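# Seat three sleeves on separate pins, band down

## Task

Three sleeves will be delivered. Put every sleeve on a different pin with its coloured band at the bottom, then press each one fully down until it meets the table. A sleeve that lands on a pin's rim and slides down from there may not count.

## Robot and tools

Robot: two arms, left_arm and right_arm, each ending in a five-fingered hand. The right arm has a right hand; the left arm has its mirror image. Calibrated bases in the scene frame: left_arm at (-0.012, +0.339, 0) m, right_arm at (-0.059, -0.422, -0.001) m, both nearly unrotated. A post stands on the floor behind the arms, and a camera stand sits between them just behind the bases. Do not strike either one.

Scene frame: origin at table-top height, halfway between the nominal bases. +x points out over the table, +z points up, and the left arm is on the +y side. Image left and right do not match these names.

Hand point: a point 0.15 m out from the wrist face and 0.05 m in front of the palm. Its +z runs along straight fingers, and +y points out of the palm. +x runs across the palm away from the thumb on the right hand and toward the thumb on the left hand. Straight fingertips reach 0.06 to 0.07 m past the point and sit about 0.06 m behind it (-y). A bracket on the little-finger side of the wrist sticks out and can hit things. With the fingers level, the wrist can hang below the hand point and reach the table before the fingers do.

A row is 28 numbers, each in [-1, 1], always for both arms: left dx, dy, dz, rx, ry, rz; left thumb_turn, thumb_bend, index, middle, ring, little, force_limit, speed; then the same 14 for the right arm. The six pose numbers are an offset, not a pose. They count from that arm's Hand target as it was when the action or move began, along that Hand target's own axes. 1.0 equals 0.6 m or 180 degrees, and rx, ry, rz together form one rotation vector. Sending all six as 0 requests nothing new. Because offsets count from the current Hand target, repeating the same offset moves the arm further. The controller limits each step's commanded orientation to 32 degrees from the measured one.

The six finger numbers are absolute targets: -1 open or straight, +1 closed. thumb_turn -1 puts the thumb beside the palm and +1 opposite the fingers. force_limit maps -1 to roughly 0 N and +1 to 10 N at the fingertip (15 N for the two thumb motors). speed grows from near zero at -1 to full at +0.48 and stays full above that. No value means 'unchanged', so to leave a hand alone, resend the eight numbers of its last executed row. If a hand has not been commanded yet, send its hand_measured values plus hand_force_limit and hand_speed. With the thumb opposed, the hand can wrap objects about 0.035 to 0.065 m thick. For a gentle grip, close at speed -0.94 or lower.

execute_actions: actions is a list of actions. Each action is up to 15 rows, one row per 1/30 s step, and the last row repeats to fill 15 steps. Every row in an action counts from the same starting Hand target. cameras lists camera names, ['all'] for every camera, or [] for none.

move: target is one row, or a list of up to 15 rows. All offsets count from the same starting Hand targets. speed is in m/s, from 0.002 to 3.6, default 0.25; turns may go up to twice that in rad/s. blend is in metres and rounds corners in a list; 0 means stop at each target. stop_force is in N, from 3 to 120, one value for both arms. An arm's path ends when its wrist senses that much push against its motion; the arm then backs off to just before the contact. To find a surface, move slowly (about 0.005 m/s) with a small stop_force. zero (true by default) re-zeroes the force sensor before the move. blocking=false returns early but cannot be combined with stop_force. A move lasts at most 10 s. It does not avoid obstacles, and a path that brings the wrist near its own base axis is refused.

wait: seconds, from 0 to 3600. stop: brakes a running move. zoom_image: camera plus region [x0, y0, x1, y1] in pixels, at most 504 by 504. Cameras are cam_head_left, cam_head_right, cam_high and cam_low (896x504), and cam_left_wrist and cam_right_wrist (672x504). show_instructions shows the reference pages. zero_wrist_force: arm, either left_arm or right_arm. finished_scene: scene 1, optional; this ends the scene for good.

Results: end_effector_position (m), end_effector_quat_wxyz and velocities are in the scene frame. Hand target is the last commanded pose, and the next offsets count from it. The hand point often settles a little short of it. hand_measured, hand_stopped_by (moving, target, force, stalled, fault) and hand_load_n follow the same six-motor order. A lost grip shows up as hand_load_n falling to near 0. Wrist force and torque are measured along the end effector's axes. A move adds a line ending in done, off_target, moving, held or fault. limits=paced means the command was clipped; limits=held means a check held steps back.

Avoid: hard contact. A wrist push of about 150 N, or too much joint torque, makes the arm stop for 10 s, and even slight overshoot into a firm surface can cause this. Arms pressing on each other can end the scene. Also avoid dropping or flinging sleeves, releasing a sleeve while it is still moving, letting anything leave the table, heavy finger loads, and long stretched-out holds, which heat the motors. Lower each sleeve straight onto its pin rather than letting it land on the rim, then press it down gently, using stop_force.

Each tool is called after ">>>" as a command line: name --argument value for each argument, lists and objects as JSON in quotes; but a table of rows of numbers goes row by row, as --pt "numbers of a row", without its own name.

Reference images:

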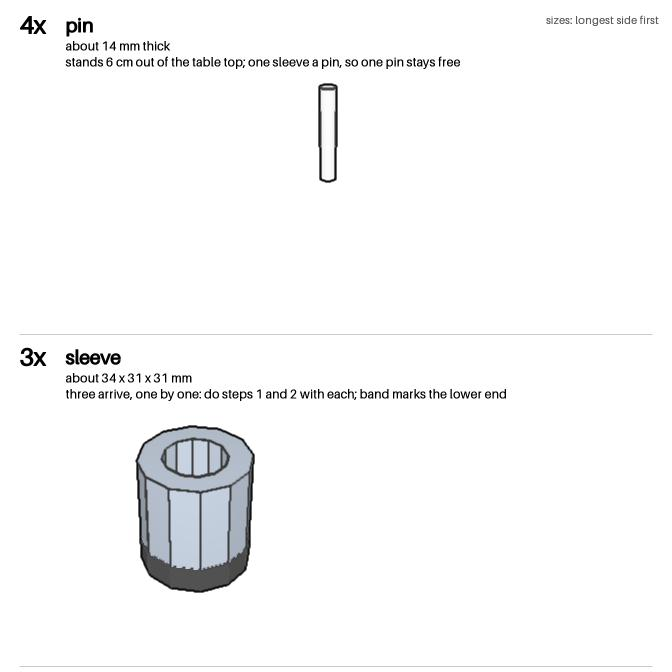

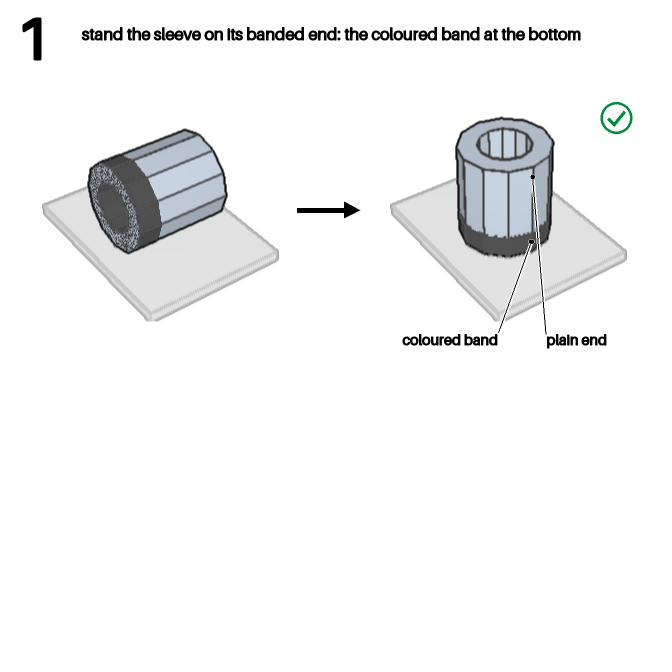

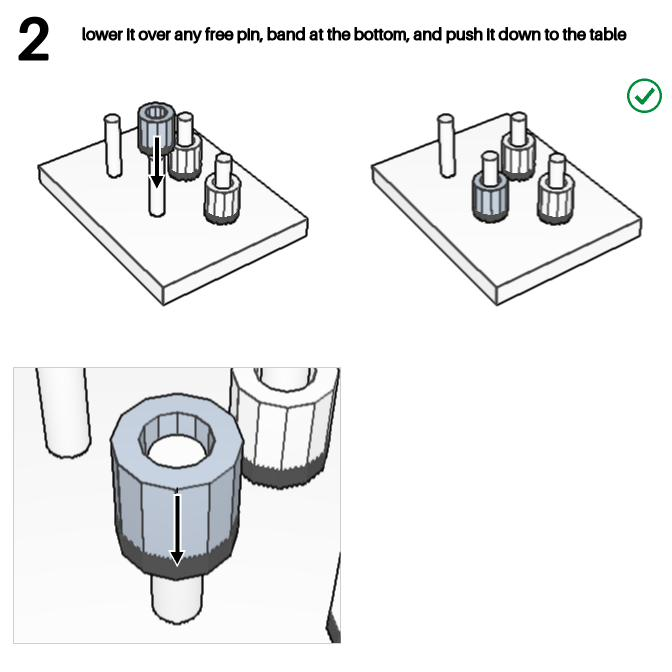

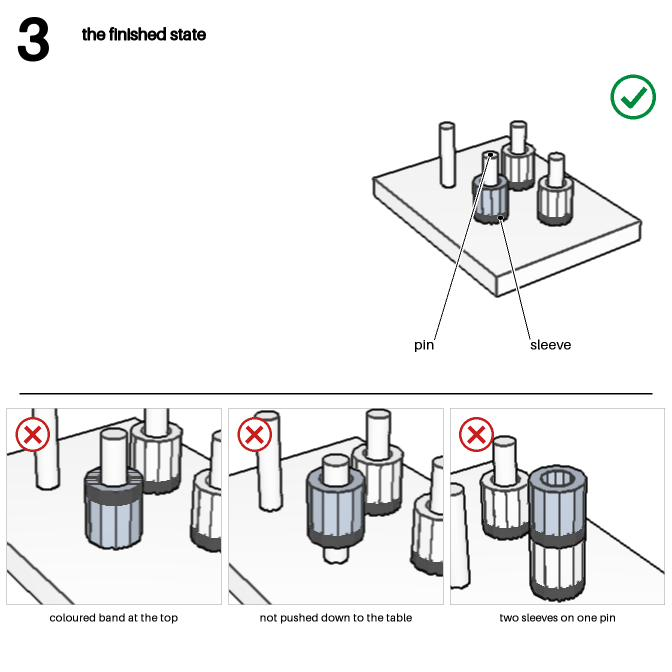

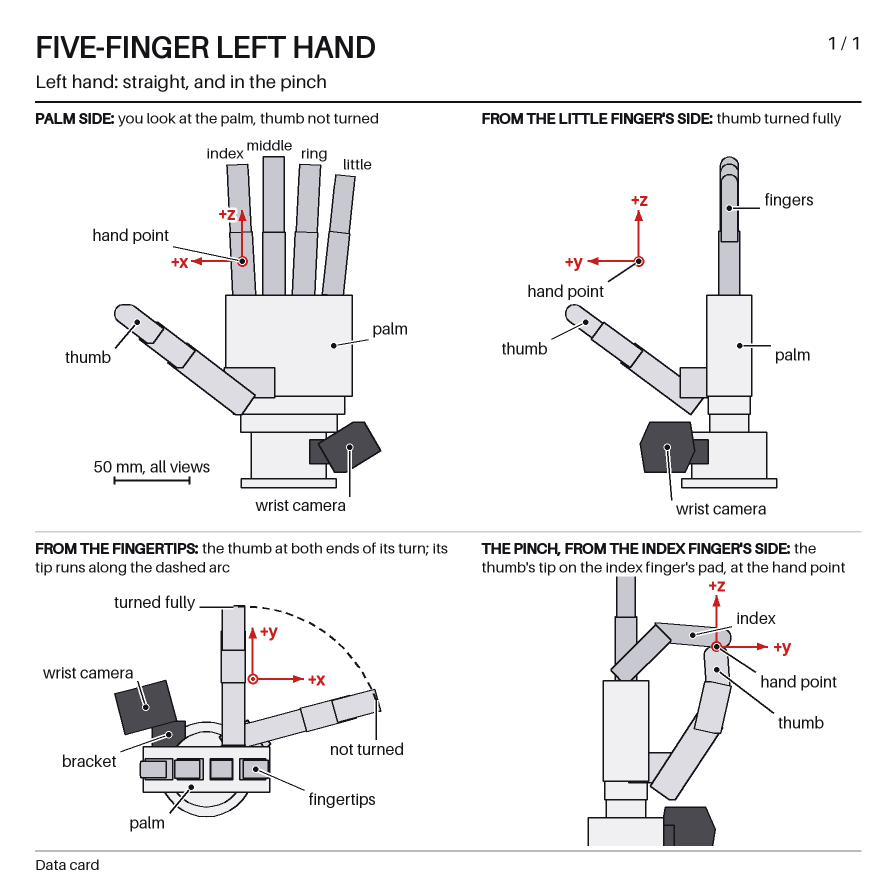

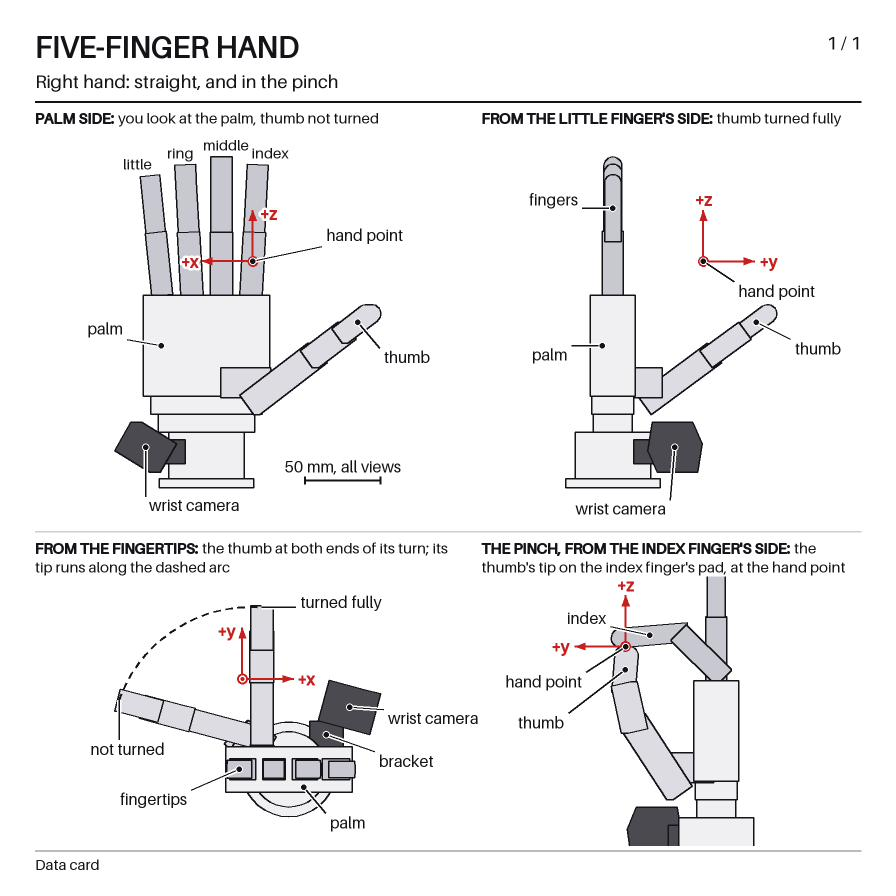

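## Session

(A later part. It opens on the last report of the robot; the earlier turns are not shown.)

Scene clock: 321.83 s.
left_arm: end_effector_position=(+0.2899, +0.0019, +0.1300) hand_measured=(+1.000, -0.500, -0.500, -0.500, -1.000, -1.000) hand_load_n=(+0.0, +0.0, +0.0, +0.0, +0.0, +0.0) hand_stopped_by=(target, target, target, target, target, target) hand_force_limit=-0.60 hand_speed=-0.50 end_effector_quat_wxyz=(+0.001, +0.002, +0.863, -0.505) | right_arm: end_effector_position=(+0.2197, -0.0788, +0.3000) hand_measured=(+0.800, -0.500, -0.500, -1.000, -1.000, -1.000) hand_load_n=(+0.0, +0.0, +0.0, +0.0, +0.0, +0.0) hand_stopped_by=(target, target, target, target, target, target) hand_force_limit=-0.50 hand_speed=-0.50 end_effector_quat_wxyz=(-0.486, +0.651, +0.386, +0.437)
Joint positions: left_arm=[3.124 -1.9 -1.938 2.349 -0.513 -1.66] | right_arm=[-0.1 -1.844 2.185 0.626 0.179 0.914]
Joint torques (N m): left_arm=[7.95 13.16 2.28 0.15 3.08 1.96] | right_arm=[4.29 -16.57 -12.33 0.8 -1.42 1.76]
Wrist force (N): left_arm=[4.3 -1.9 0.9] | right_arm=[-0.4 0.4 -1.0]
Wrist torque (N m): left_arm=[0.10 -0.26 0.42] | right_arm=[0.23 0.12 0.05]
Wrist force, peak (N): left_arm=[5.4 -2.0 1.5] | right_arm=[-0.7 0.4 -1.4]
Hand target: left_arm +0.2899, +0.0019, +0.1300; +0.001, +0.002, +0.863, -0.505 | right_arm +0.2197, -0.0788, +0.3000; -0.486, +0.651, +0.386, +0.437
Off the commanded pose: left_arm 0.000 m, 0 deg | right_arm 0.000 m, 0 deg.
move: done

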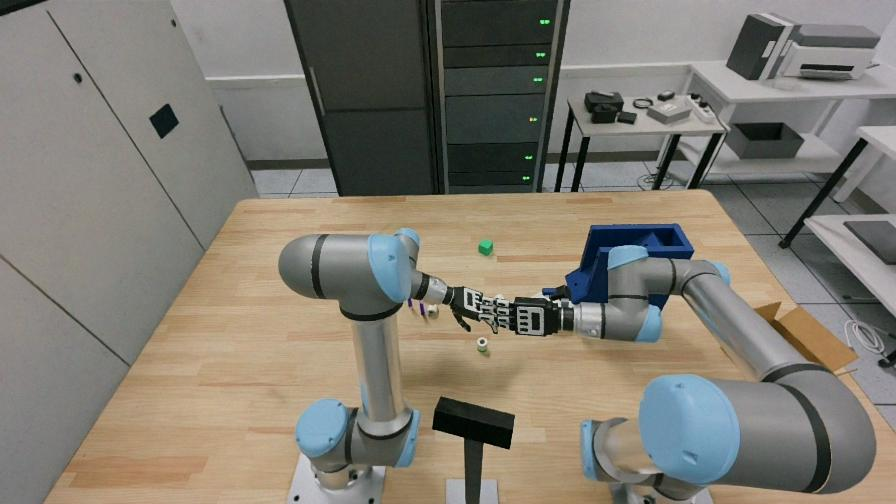

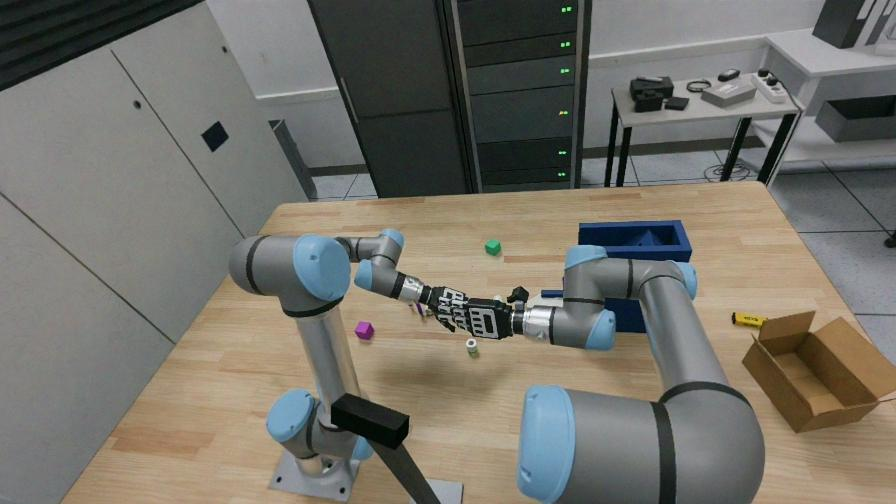

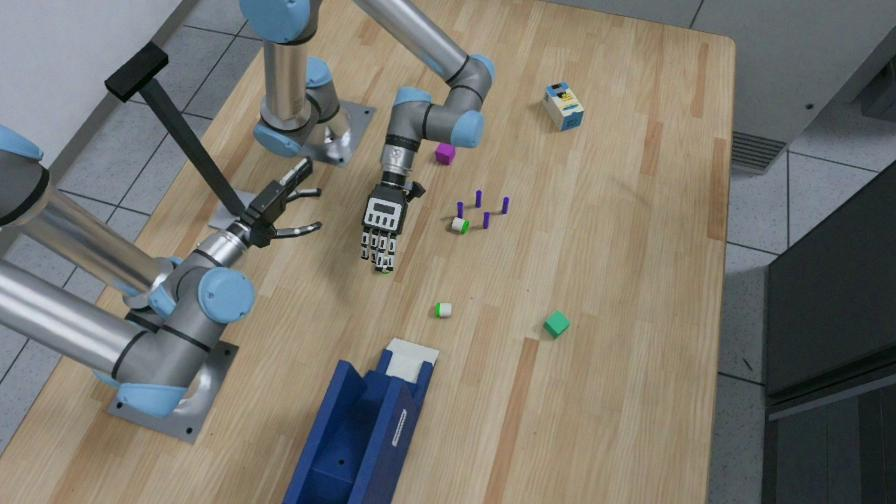

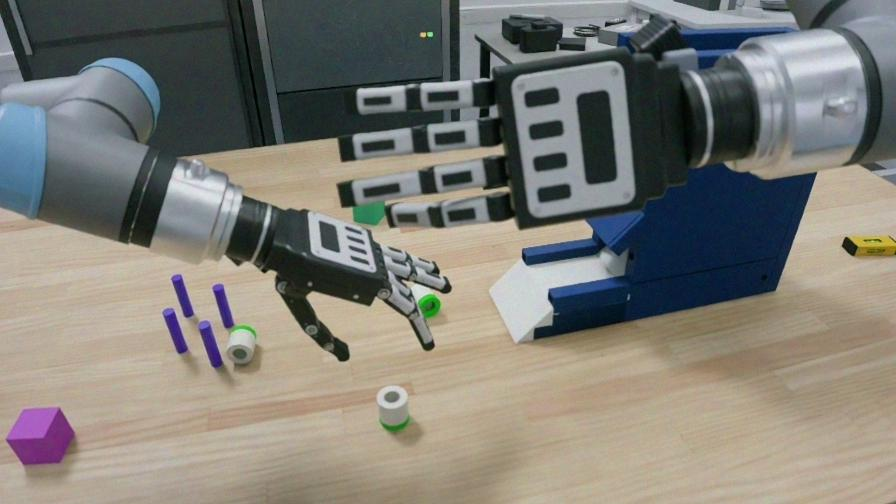

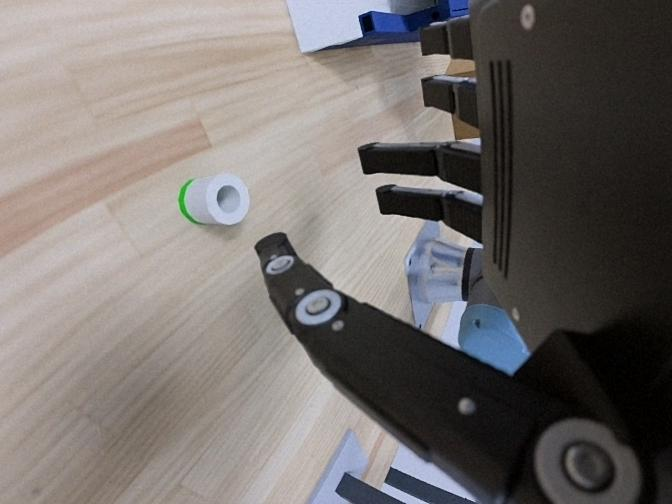

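>>> move --target '[-0.05,0.0654,0.0367,0,0,0,1,-0.5,-0.5,-0.5,-1,-1,-0.6,-0.5,0,0,0,0,0,0,0.8,-0.5,-0.5,-1,-1,-1,-0.5,-0.5]' --speed 0.1 --cameras '["cam_head_left","cam_high","cam_low","cam_left_wrist"]'

>>> zoom_image --camera "cam_low" --region '[250, 230, 490, 450]'

>>> zoom_image --camera "cam_high" --region '[320, 200, 460, 320]'

>>> zoom_image --camera "cam_head_left" --region '[410, 270, 550, 390]'

Scene clock: 328.87 s.
left_arm: end_effector_position=(+0.3201, +0.0019, +0.0851) hand_measured=(+1.000, -0.500, -0.500, -0.500, -1.000, -1.000) hand_load_n=(+0.0, +0.0, +0.0, +0.0, +0.0, +0.0) hand_stopped_by=(target, target, target, target, target, target) hand_force_limit=-0.60 hand_speed=-0.50 end_effector_quat_wxyz=(+0.001, +0.002, +0.863, -0.505) | right_arm: end_effector_position=(+0.2197, -0.0788, +0.3000) hand_measured=(+0.800, -0.500, -0.500, -1.000, -1.000, -1.000) hand_load_n=(+0.0, +0.0, +0.0, +0.0, +0.0, +0.0) hand_stopped_by=(target, target, target, target, target, target) hand_force_limit=-0.50 hand_speed=-0.50 end_effector_quat_wxyz=(-0.486, +0.651, +0.386, +0.437)
Joint positions: left_arm=[3.128 -2.032 -1.89 2.425 -0.513 -1.652] | right_arm=[-0.1 -1.844 2.185 0.626 0.179 0.914]
Joint torques (N m): left_arm=[-6.1 36.46 1.23 -4.96 2.71 -2.11] | right_arm=[4.01 -16.12 -11.97 0.52 -1.54 1.72]
Wrist force (N): left_arm=[4.3 -2.0 1.0] | right_arm=[-0.8 0.6 -1.1]
Wrist torque (N m): left_arm=[0.08 -0.26 0.35] | right_arm=[0.26 0.18 0.03]
Wrist force, peak (N): left_arm=[4.9 -2.5 0.6] | right_arm=[-0.7 0.6 -1.4]
Hand target: left_arm +0.3200, +0.0019, +0.0851; +0.001, +0.002, +0.863, -0.505 | right_arm +0.2197, -0.0788, +0.3000; -0.486, +0.651, +0.386, +0.437
Off the commanded pose: left_arm 0.000 m, 0 deg | right_arm 0.000 m, 0 deg.
move: done

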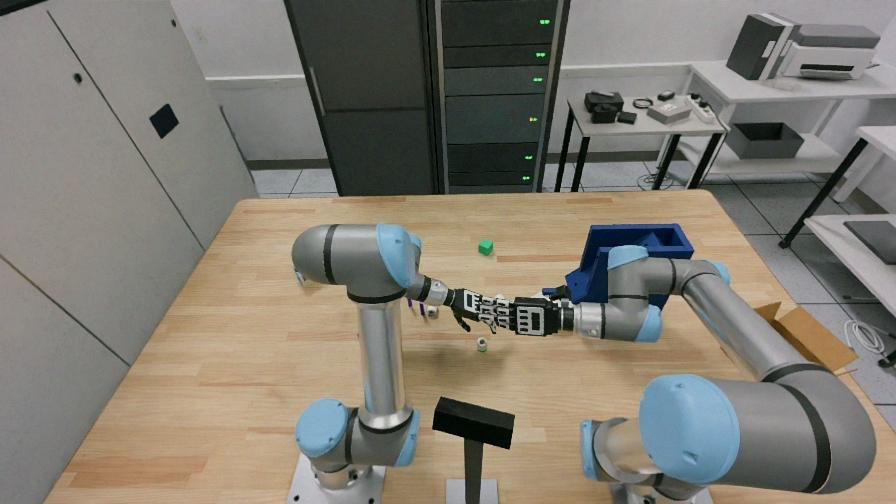

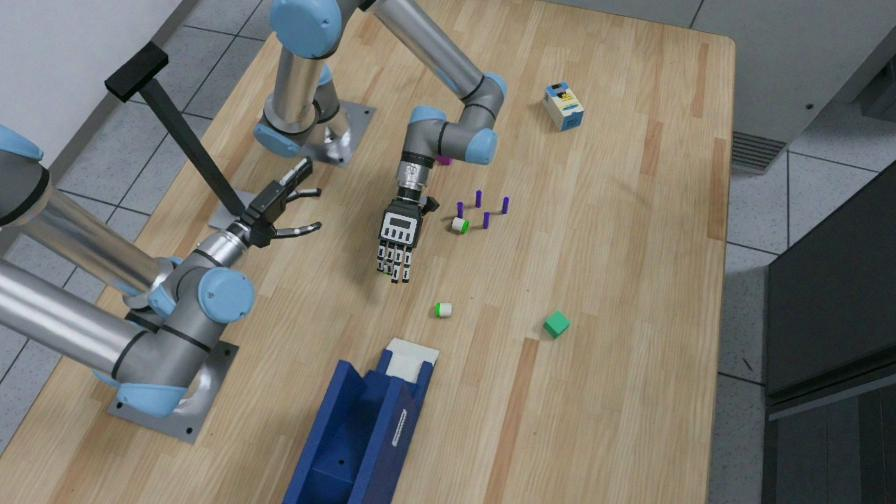

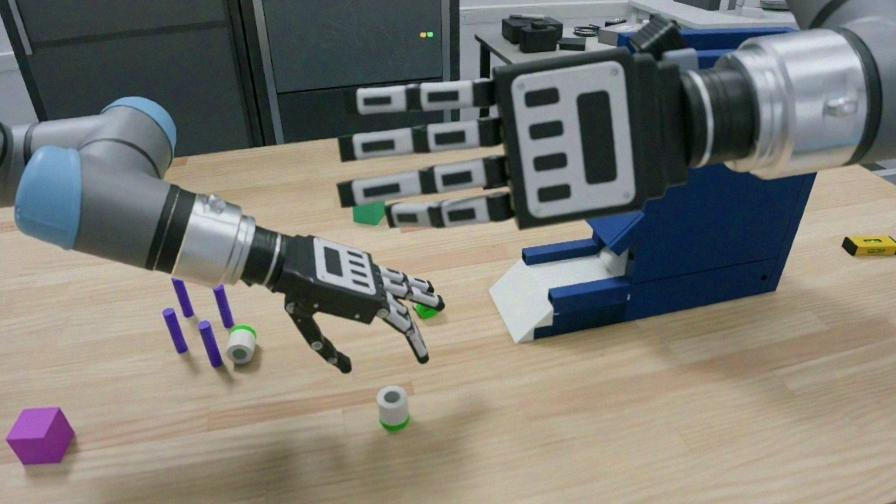

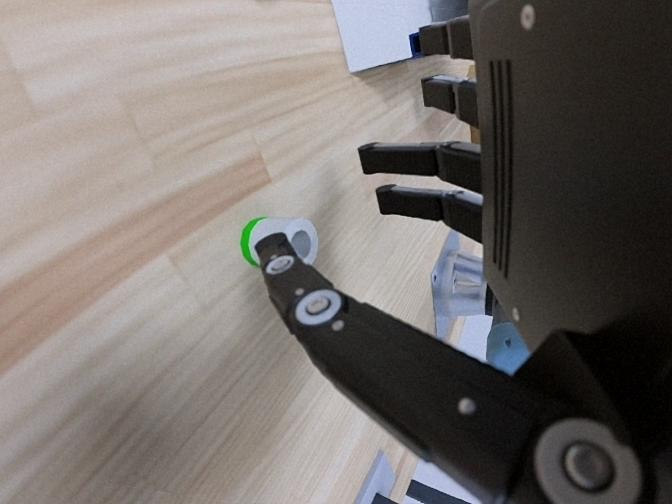

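Scaled by 2.100 from the camera's image (finer frame: 1280x720).

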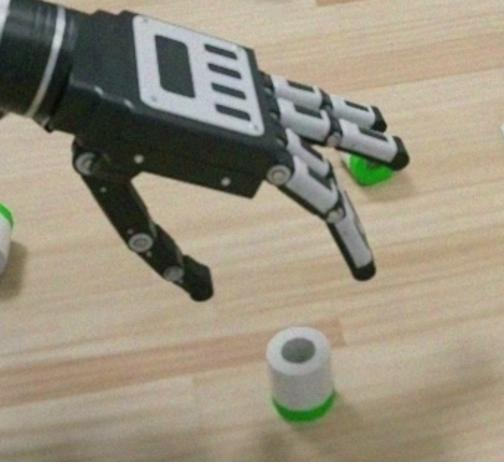

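Scaled by 3.600 from the camera's image (finer frame: 1280x720).

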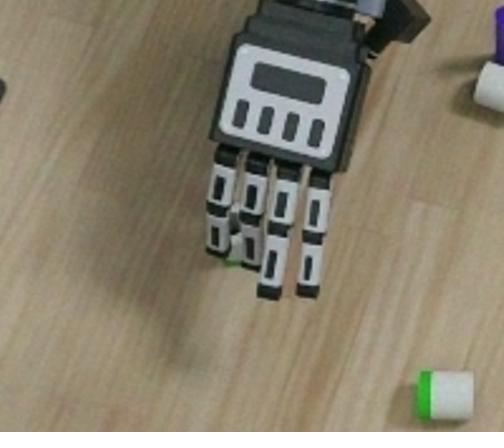

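Scaled by 3.600 from the camera's image (finer frame: 1280x720).

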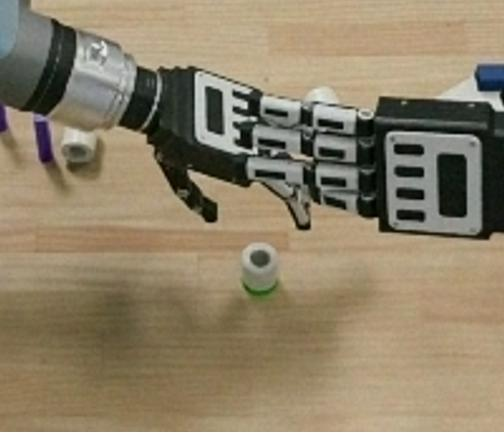

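>>> move --target '[-0.0017,0.071,0.0437,0,0,0,1,-0.5,-0.5,-0.5,-1,-1,-0.6,-0.5,0,0,0,0,0,0,0.8,-0.5,-0.5,-1,-1,-1,-0.5,-0.5]' --speed 0.05 --stop_force 4 --cameras '["cam_head_left","cam_high","cam_low","cam_left_wrist"]'

>>> zoom_image --camera "cam_low" --region '[250, 250, 490, 450]'

>>> zoom_image --camera "cam_high" --region '[320, 200, 460, 320]'

>>> zoom_image --camera "cam_left_wrist" --region '[200, 150, 500, 400]'

Scene clock: 336.77 s.
left_arm: end_effector_position=(+0.3212, -0.0002, +0.0351) hand_measured=(+1.000, -0.500, -0.500, -0.500, -1.000, -1.000) hand_load_n=(+0.0, +0.0, +0.0, +0.0, +0.0, +0.0) hand_stopped_by=(target, target, target, target, target, target) hand_force_limit=-0.60 hand_speed=-0.50 end_effector_quat_wxyz=(+0.001, +0.002, +0.863, -0.505) | right_arm: end_effector_position=(+0.2197, -0.0788, +0.3000) hand_measured=(+0.800, -0.500, -0.500, -1.000, -1.000, -1.000) hand_load_n=(+0.0, +0.0, +0.0, +0.0, +0.0, +0.0) hand_stopped_by=(target, target, target, target, target, target) hand_force_limit=-0.50 hand_speed=-0.50 end_effector_quat_wxyz=(-0.486, +0.651, +0.386, +0.437)
Joint positions: left_arm=[3.122 -2.125 -1.909 2.548 -0.513 -1.663] | right_arm=[-0.1 -1.844 2.185 0.626 0.179 0.914]
Joint torques (N m): left_arm=[4.05 46.34 22.19 -5.28 0.92 1.59] | right_arm=[3.97 -16.12 -11.8 0.21 -1.79 1.81]
Wrist force (N): left_arm=[4.3 -1.7 1.0] | right_arm=[-0.5 0.4 -1.2]
Wrist torque (N m): left_arm=[0.13 -0.27 0.43] | right_arm=[0.23 0.15 0.04]
Wrist force, peak (N): left_arm=[4.5 -2.2 0.6] | right_arm=[-0.6 0.7 -1.4]
Hand target: left_arm +0.3212, -0.0002, +0.0351; +0.001, +0.002, +0.863, -0.505 | right_arm +0.2197, -0.0788, +0.3000; -0.486, +0.651, +0.386, +0.437
Off the commanded pose: left_arm 0.000 m, 0 deg | right_arm 0.000 m, 0 deg.
move: done

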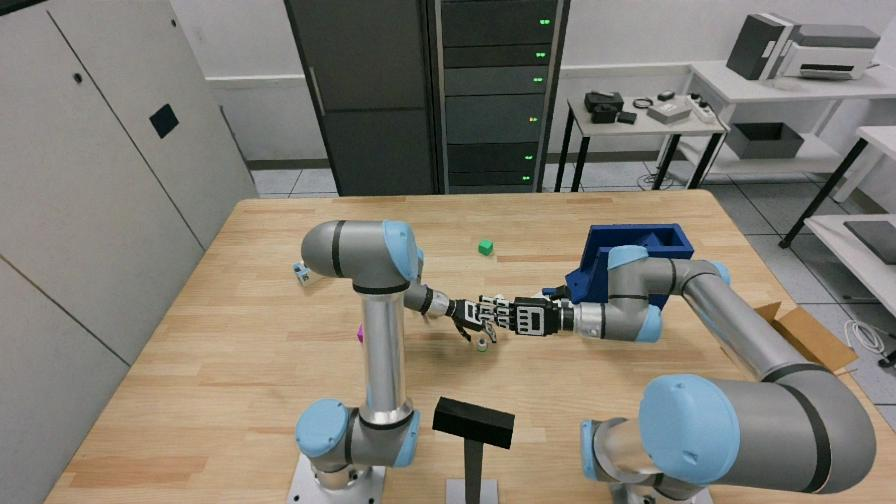

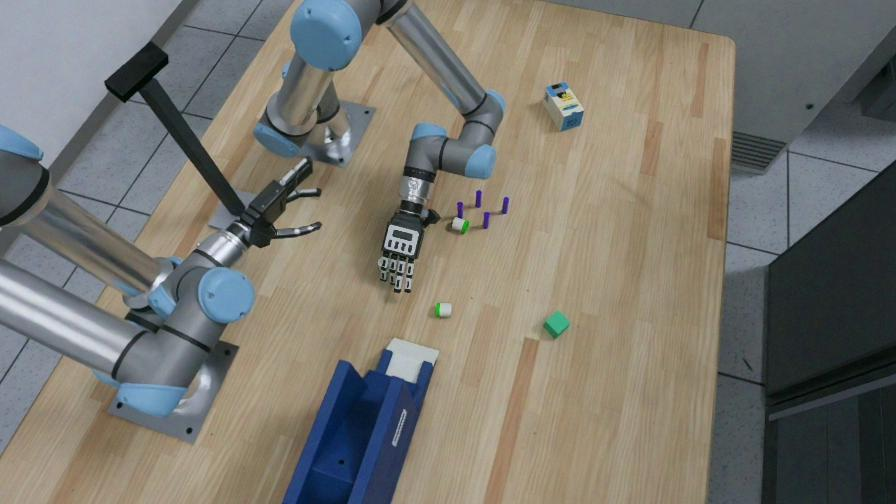

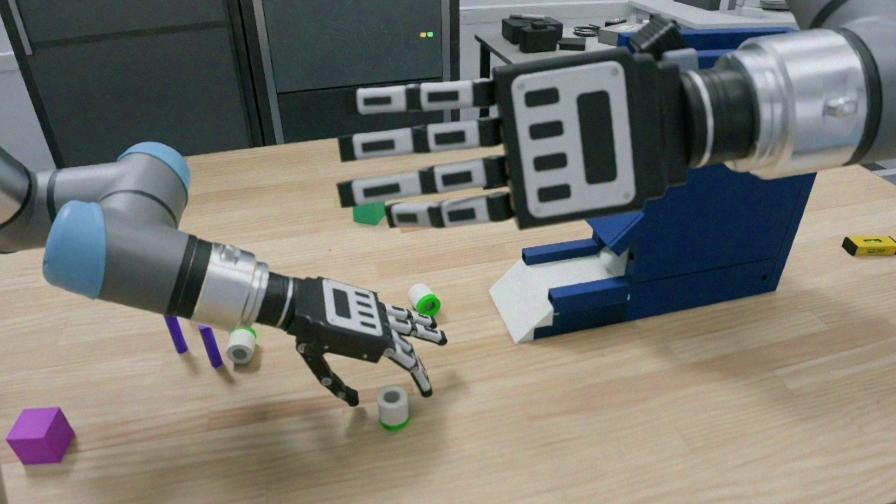

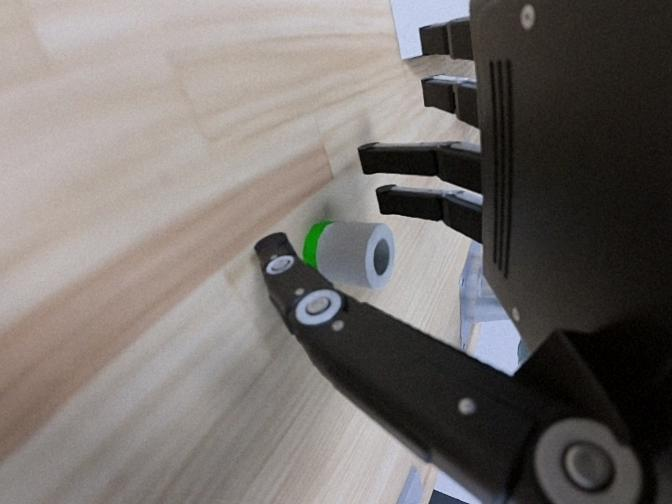

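Scaled by 2.100 from the camera's image (finer frame: 1280x720).

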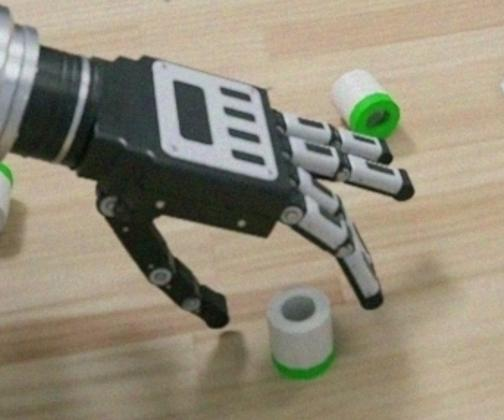

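Scaled by 3.600 from the camera's image (finer frame: 1280x720).

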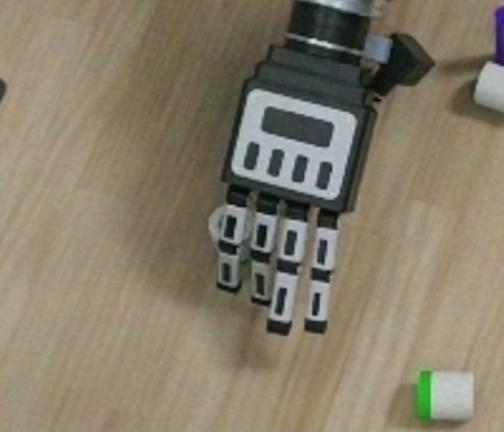

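Scaled by 1.680 from the camera's image (finer frame: 960x720).

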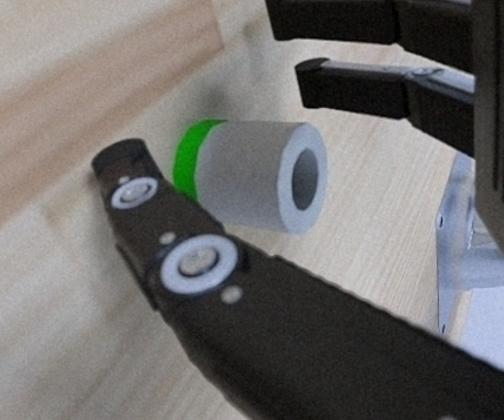

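>>> move --target '[0.0467,0,0,0,0,0,1,-0.5,-0.5,-0.5,-1,-1,-0.6,-0.5,0,0,0,0,0,0,0.8,-0.5,-0.5,-1,-1,-1,-0.5,-0.5]' --speed 0.05 --stop_force 4 --cameras '["cam_high","cam_low","cam_left_wrist"]'

>>> zoom_image --camera "cam_low" --region '[250, 250, 490, 450]'

>>> zoom_image --camera "cam_left_wrist" --region '[200, 150, 500, 400]'

Scene clock: 347.20 s.
left_arm: end_effector_position=(+0.2932, -0.0001, +0.0350) hand_measured=(+1.000, -0.500, -0.500, -0.500, -1.000, -1.000) hand_load_n=(+0.0, +0.0, +0.0, +0.0, +0.0, +0.0) hand_stopped_by=(target, target, target, target, target, target) hand_force_limit=-0.60 hand_speed=-0.50 end_effector_quat_wxyz=(+0.001, +0.002, +0.863, -0.505) | right_arm: end_effector_position=(+0.2197, -0.0788, +0.3000) hand_measured=(+0.800, -0.500, -0.500, -1.000, -1.000, -1.000) hand_load_n=(+0.0, +0.0, +0.0, +0.0, +0.0, +0.0) hand_stopped_by=(target, target, target, target, target, target) hand_force_limit=-0.50 hand_speed=-0.50 end_effector_quat_wxyz=(-0.486, +0.651, +0.386, +0.437)
Joint positions: left_arm=[3.119 -2.081 -1.99 2.591 -0.513 -1.671] | right_arm=[-0.1 -1.844 2.185 0.626 0.179 0.914]
Joint torques (N m): left_arm=[3.63 18.95 19.85 -5.14 0.29 1.52] | right_arm=[4.11 -16.32 -12.12 0.13 -2.03 1.87]
Wrist force (N): left_arm=[4.2 -1.7 0.8] | right_arm=[-0.5 0.4 -1.1]
Wrist torque (N m): left_arm=[0.14 -0.25 0.42] | right_arm=[0.23 0.15 0.05]
Wrist force, peak (N): left_arm=[4.5 -2.0 1.0] | right_arm=[-0.7 0.7 -1.3]
Hand target: left_arm +0.2932, -0.0001, +0.0350; +0.001, +0.002, +0.863, -0.505 | right_arm +0.2197, -0.0788, +0.3000; -0.486, +0.651, +0.386, +0.437
Off the commanded pose: left_arm 0.000 m, 0 deg | right_arm 0.000 m, 0 deg.
move: done

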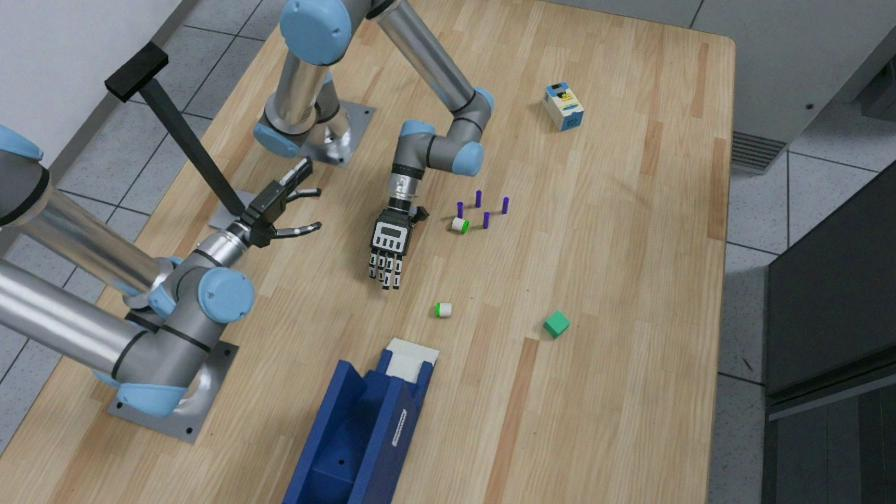

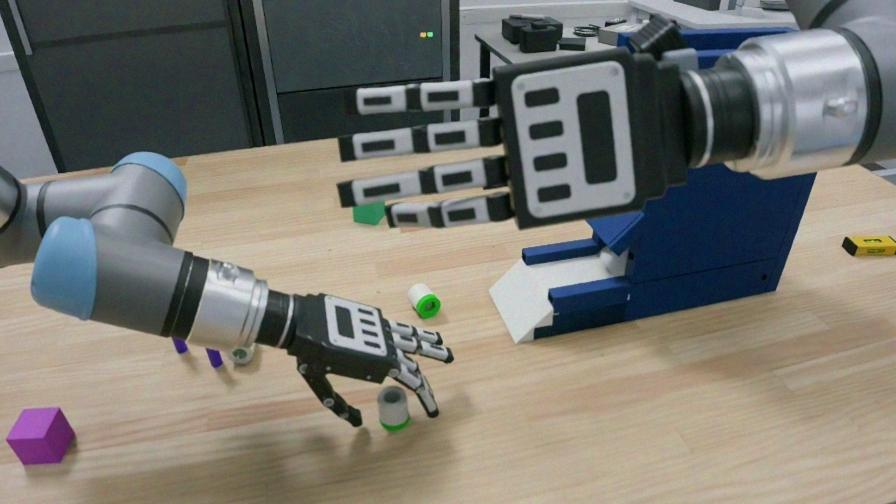

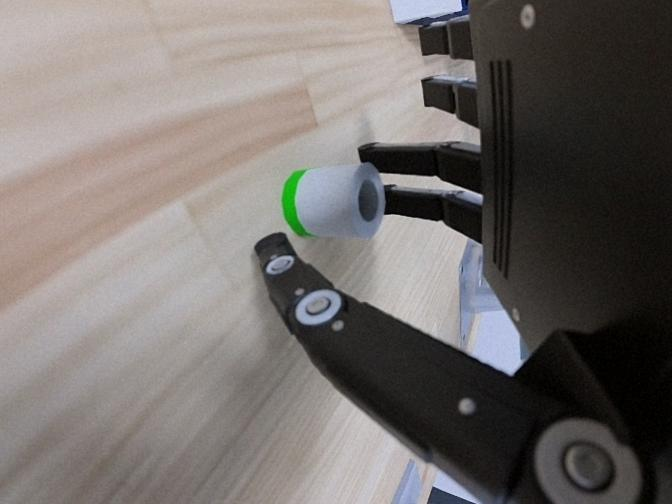

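Scaled by 2.100 from the camera's image (finer frame: 1280x720).

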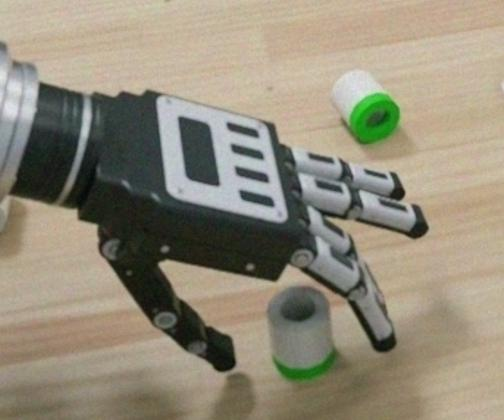

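Scaled by 1.680 from the camera's image (finer frame: 960x720).

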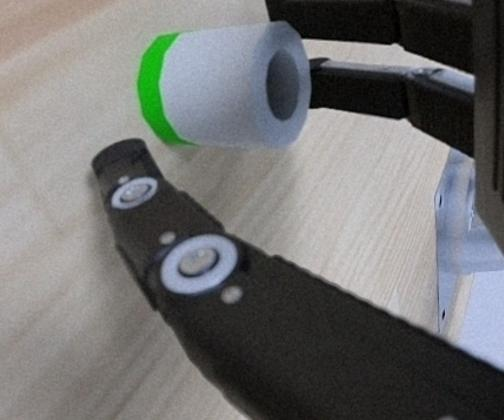

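>>> move --target '[0.005,0.0073,0.0041,0,0,0,1,-0.5,-0.5,-0.5,-1,-1,-0.6,-0.5,0,0,0,0,0,0,0.8,-0.5,-0.5,-1,-1,-1,-0.5,-0.5]' --speed 0.03 --stop_force 4

>>> move --target '[0,0,0,0,0,0,1,-0.5,-0.26,-0.26,-1,-1,-0.6,-0.88,0,0,0,0,0,0,0.8,-0.5,-0.5,-1,-1,-1,-0.5,-0.5]' --cameras '["cam_low","cam_left_wrist"]'

>>> zoom_image --camera "cam_low" --region '[250, 250, 490, 450]'

>>> zoom_image --camera "cam_left_wrist" --region '[200, 150, 500, 400]'

Scene clock: 353.40 s.
left_arm: end_effector_position=(+0.2902, -0.0001, +0.0300) hand_measured=(+1.000, -0.500, -0.500, -0.500, -1.000, -1.000) hand_load_n=(+0.0, +0.0, -0.5, +0.0, +0.0, +0.0) hand_stopped_by=(target, target, target, target, target, target) hand_force_limit=-0.60 hand_speed=-0.50 end_effector_quat_wxyz=(+0.001, +0.002, +0.863, -0.505) | right_arm: end_effector_position=(+0.2197, -0.0788, +0.3000) hand_measured=(+0.800, -0.500, -0.500, -1.000, -1.000, -1.000) hand_load_n=(+0.0, +0.0, +0.0, +0.0, +0.0, +0.0) hand_stopped_by=(target, target, target, target, target, target) hand_force_limit=-0.50 hand_speed=-0.50 end_effector_quat_wxyz=(-0.486, +0.651, +0.386, +0.437)
Joint positions: left_arm=[3.118 -2.087 -2 2.608 -0.514 -1.672] | right_arm=[-0.1 -1.844 2.185 0.626 0.179 0.914]
Joint torques (N m): left_arm=[-7.91 42.85 20.97 -5.21 -0.27 -1.51] | right_arm=[4.23 -15.86 -12.58 0.09 -2.19 1.84]
Wrist force (N): left_arm=[4.3 -1.9 0.7] | right_arm=[-0.4 0.2 -1.1]
Wrist torque (N m): left_arm=[0.10 -0.27 0.43] | right_arm=[0.20 0.13 0.04]
Wrist force, peak (N): left_arm=[4.6 -1.8 0.9] | right_arm=[-0.7 0.8 -1.4]
Hand target: left_arm +0.2902, -0.0001, +0.0300; +0.001, +0.002, +0.863, -0.505 | right_arm +0.2197, -0.0788, +0.3000; -0.486, +0.651, +0.386, +0.437
Off the commanded pose: left_arm 0.000 m, 0 deg | right_arm 0.000 m, 0 deg.
move: done

Scene clock: 354.40 s.
left_arm: end_effector_position=(+0.2902, -0.0001, +0.0300) hand_measured=(+1.000, -0.500, -0.260, -0.260, -1.000, -1.000) hand_load_n=(+0.0, +0.0, +0.0, +0.0, +0.0, +0.0) hand_stopped_by=(target, target, target, target, target, target) hand_force_limit=-0.60 hand_speed=-0.88 end_effector_quat_wxyz=(+0.001, +0.002, +0.863, -0.505) | right_arm: end_effector_position=(+0.2197, -0.0788, +0.3000) hand_measured=(+0.800, -0.500, -0.500, -1.000, -1.000, -1.000) hand_load_n=(+0.5, +0.0, +0.0, +0.0, +0.0, +0.0) hand_stopped_by=(target, target, target, target, target, target) hand_force_limit=-0.50 hand_speed=-0.50 end_effector_quat_wxyz=(-0.486, +0.651, +0.386, +0.437)
Joint positions: left_arm=[3.118 -2.087 -2 2.608 -0.514 -1.672] | right_arm=[-0.1 -1.844 2.185 0.626 0.179 0.914]
Joint torques (N m): left_arm=[-7.87 43.21 22.12 -5.07 0.09 -0.42] | right_arm=[4.43 -16.26 -11.54 0.04 -2.23 1.83]
Wrist force (N): left_arm=[4.3 -2.0 0.9] | right_arm=[-0.7 0.3 -0.9]
Wrist torque (N m): left_arm=[0.08 -0.26 0.43] | right_arm=[0.20 0.17 0.03]
Wrist force, peak (N): left_arm=[4.5 -2.0 0.8] | right_arm=[-0.7 0.6 -1.2]
Hand target: left_arm +0.2902, -0.0001, +0.0300; +0.001, +0.002, +0.863, -0.505 | right_arm +0.2197, -0.0788, +0.3000; -0.486, +0.651, +0.386, +0.437
Off the commanded pose: left_arm 0.000 m, 0 deg | right_arm 0.000 m, 0 deg.
move: done

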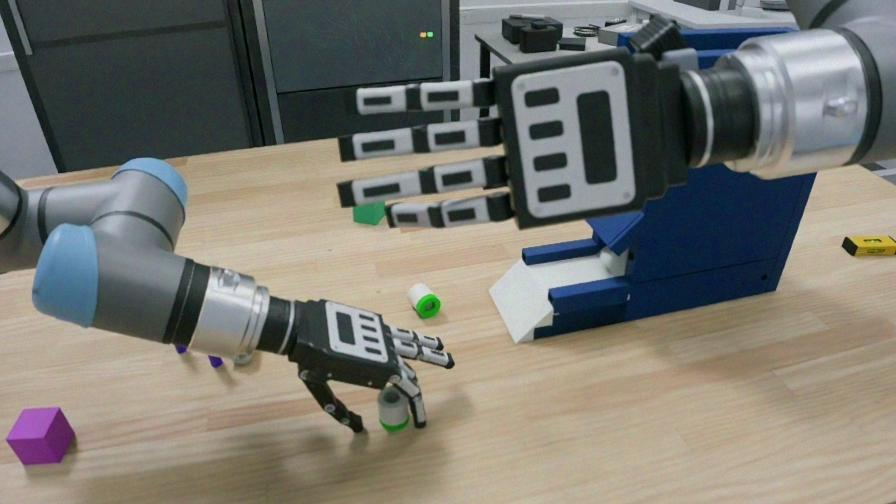

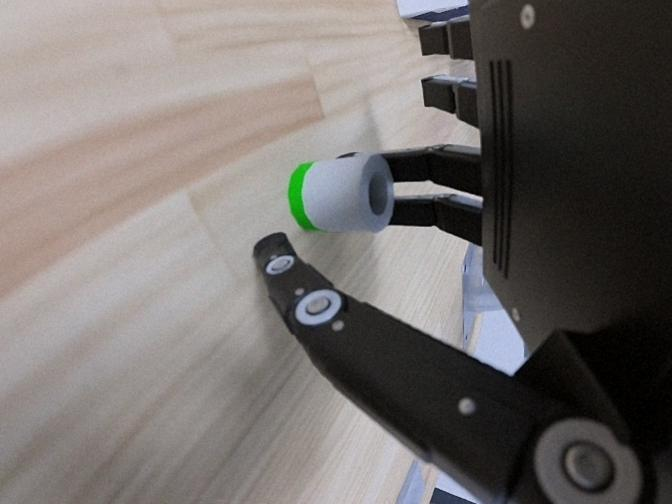

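Scaled by 2.100 from the camera's image (finer frame: 1280x720).

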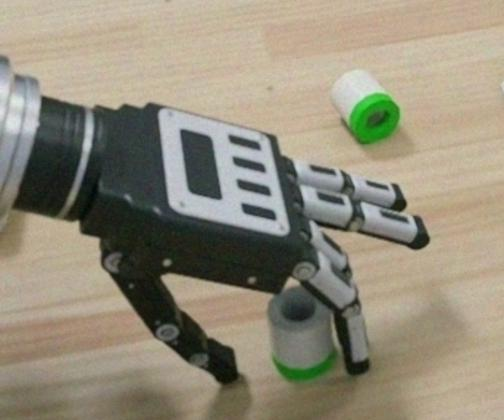

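Scaled by 1.680 from the camera's image (finer frame: 960x720).

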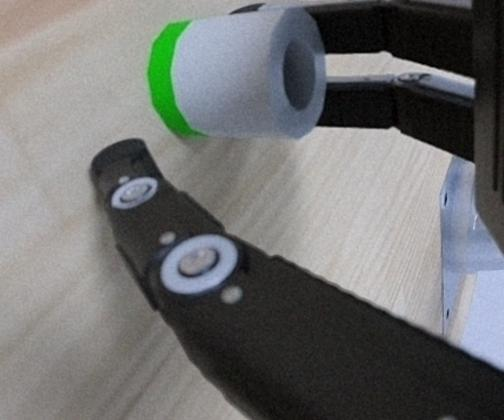

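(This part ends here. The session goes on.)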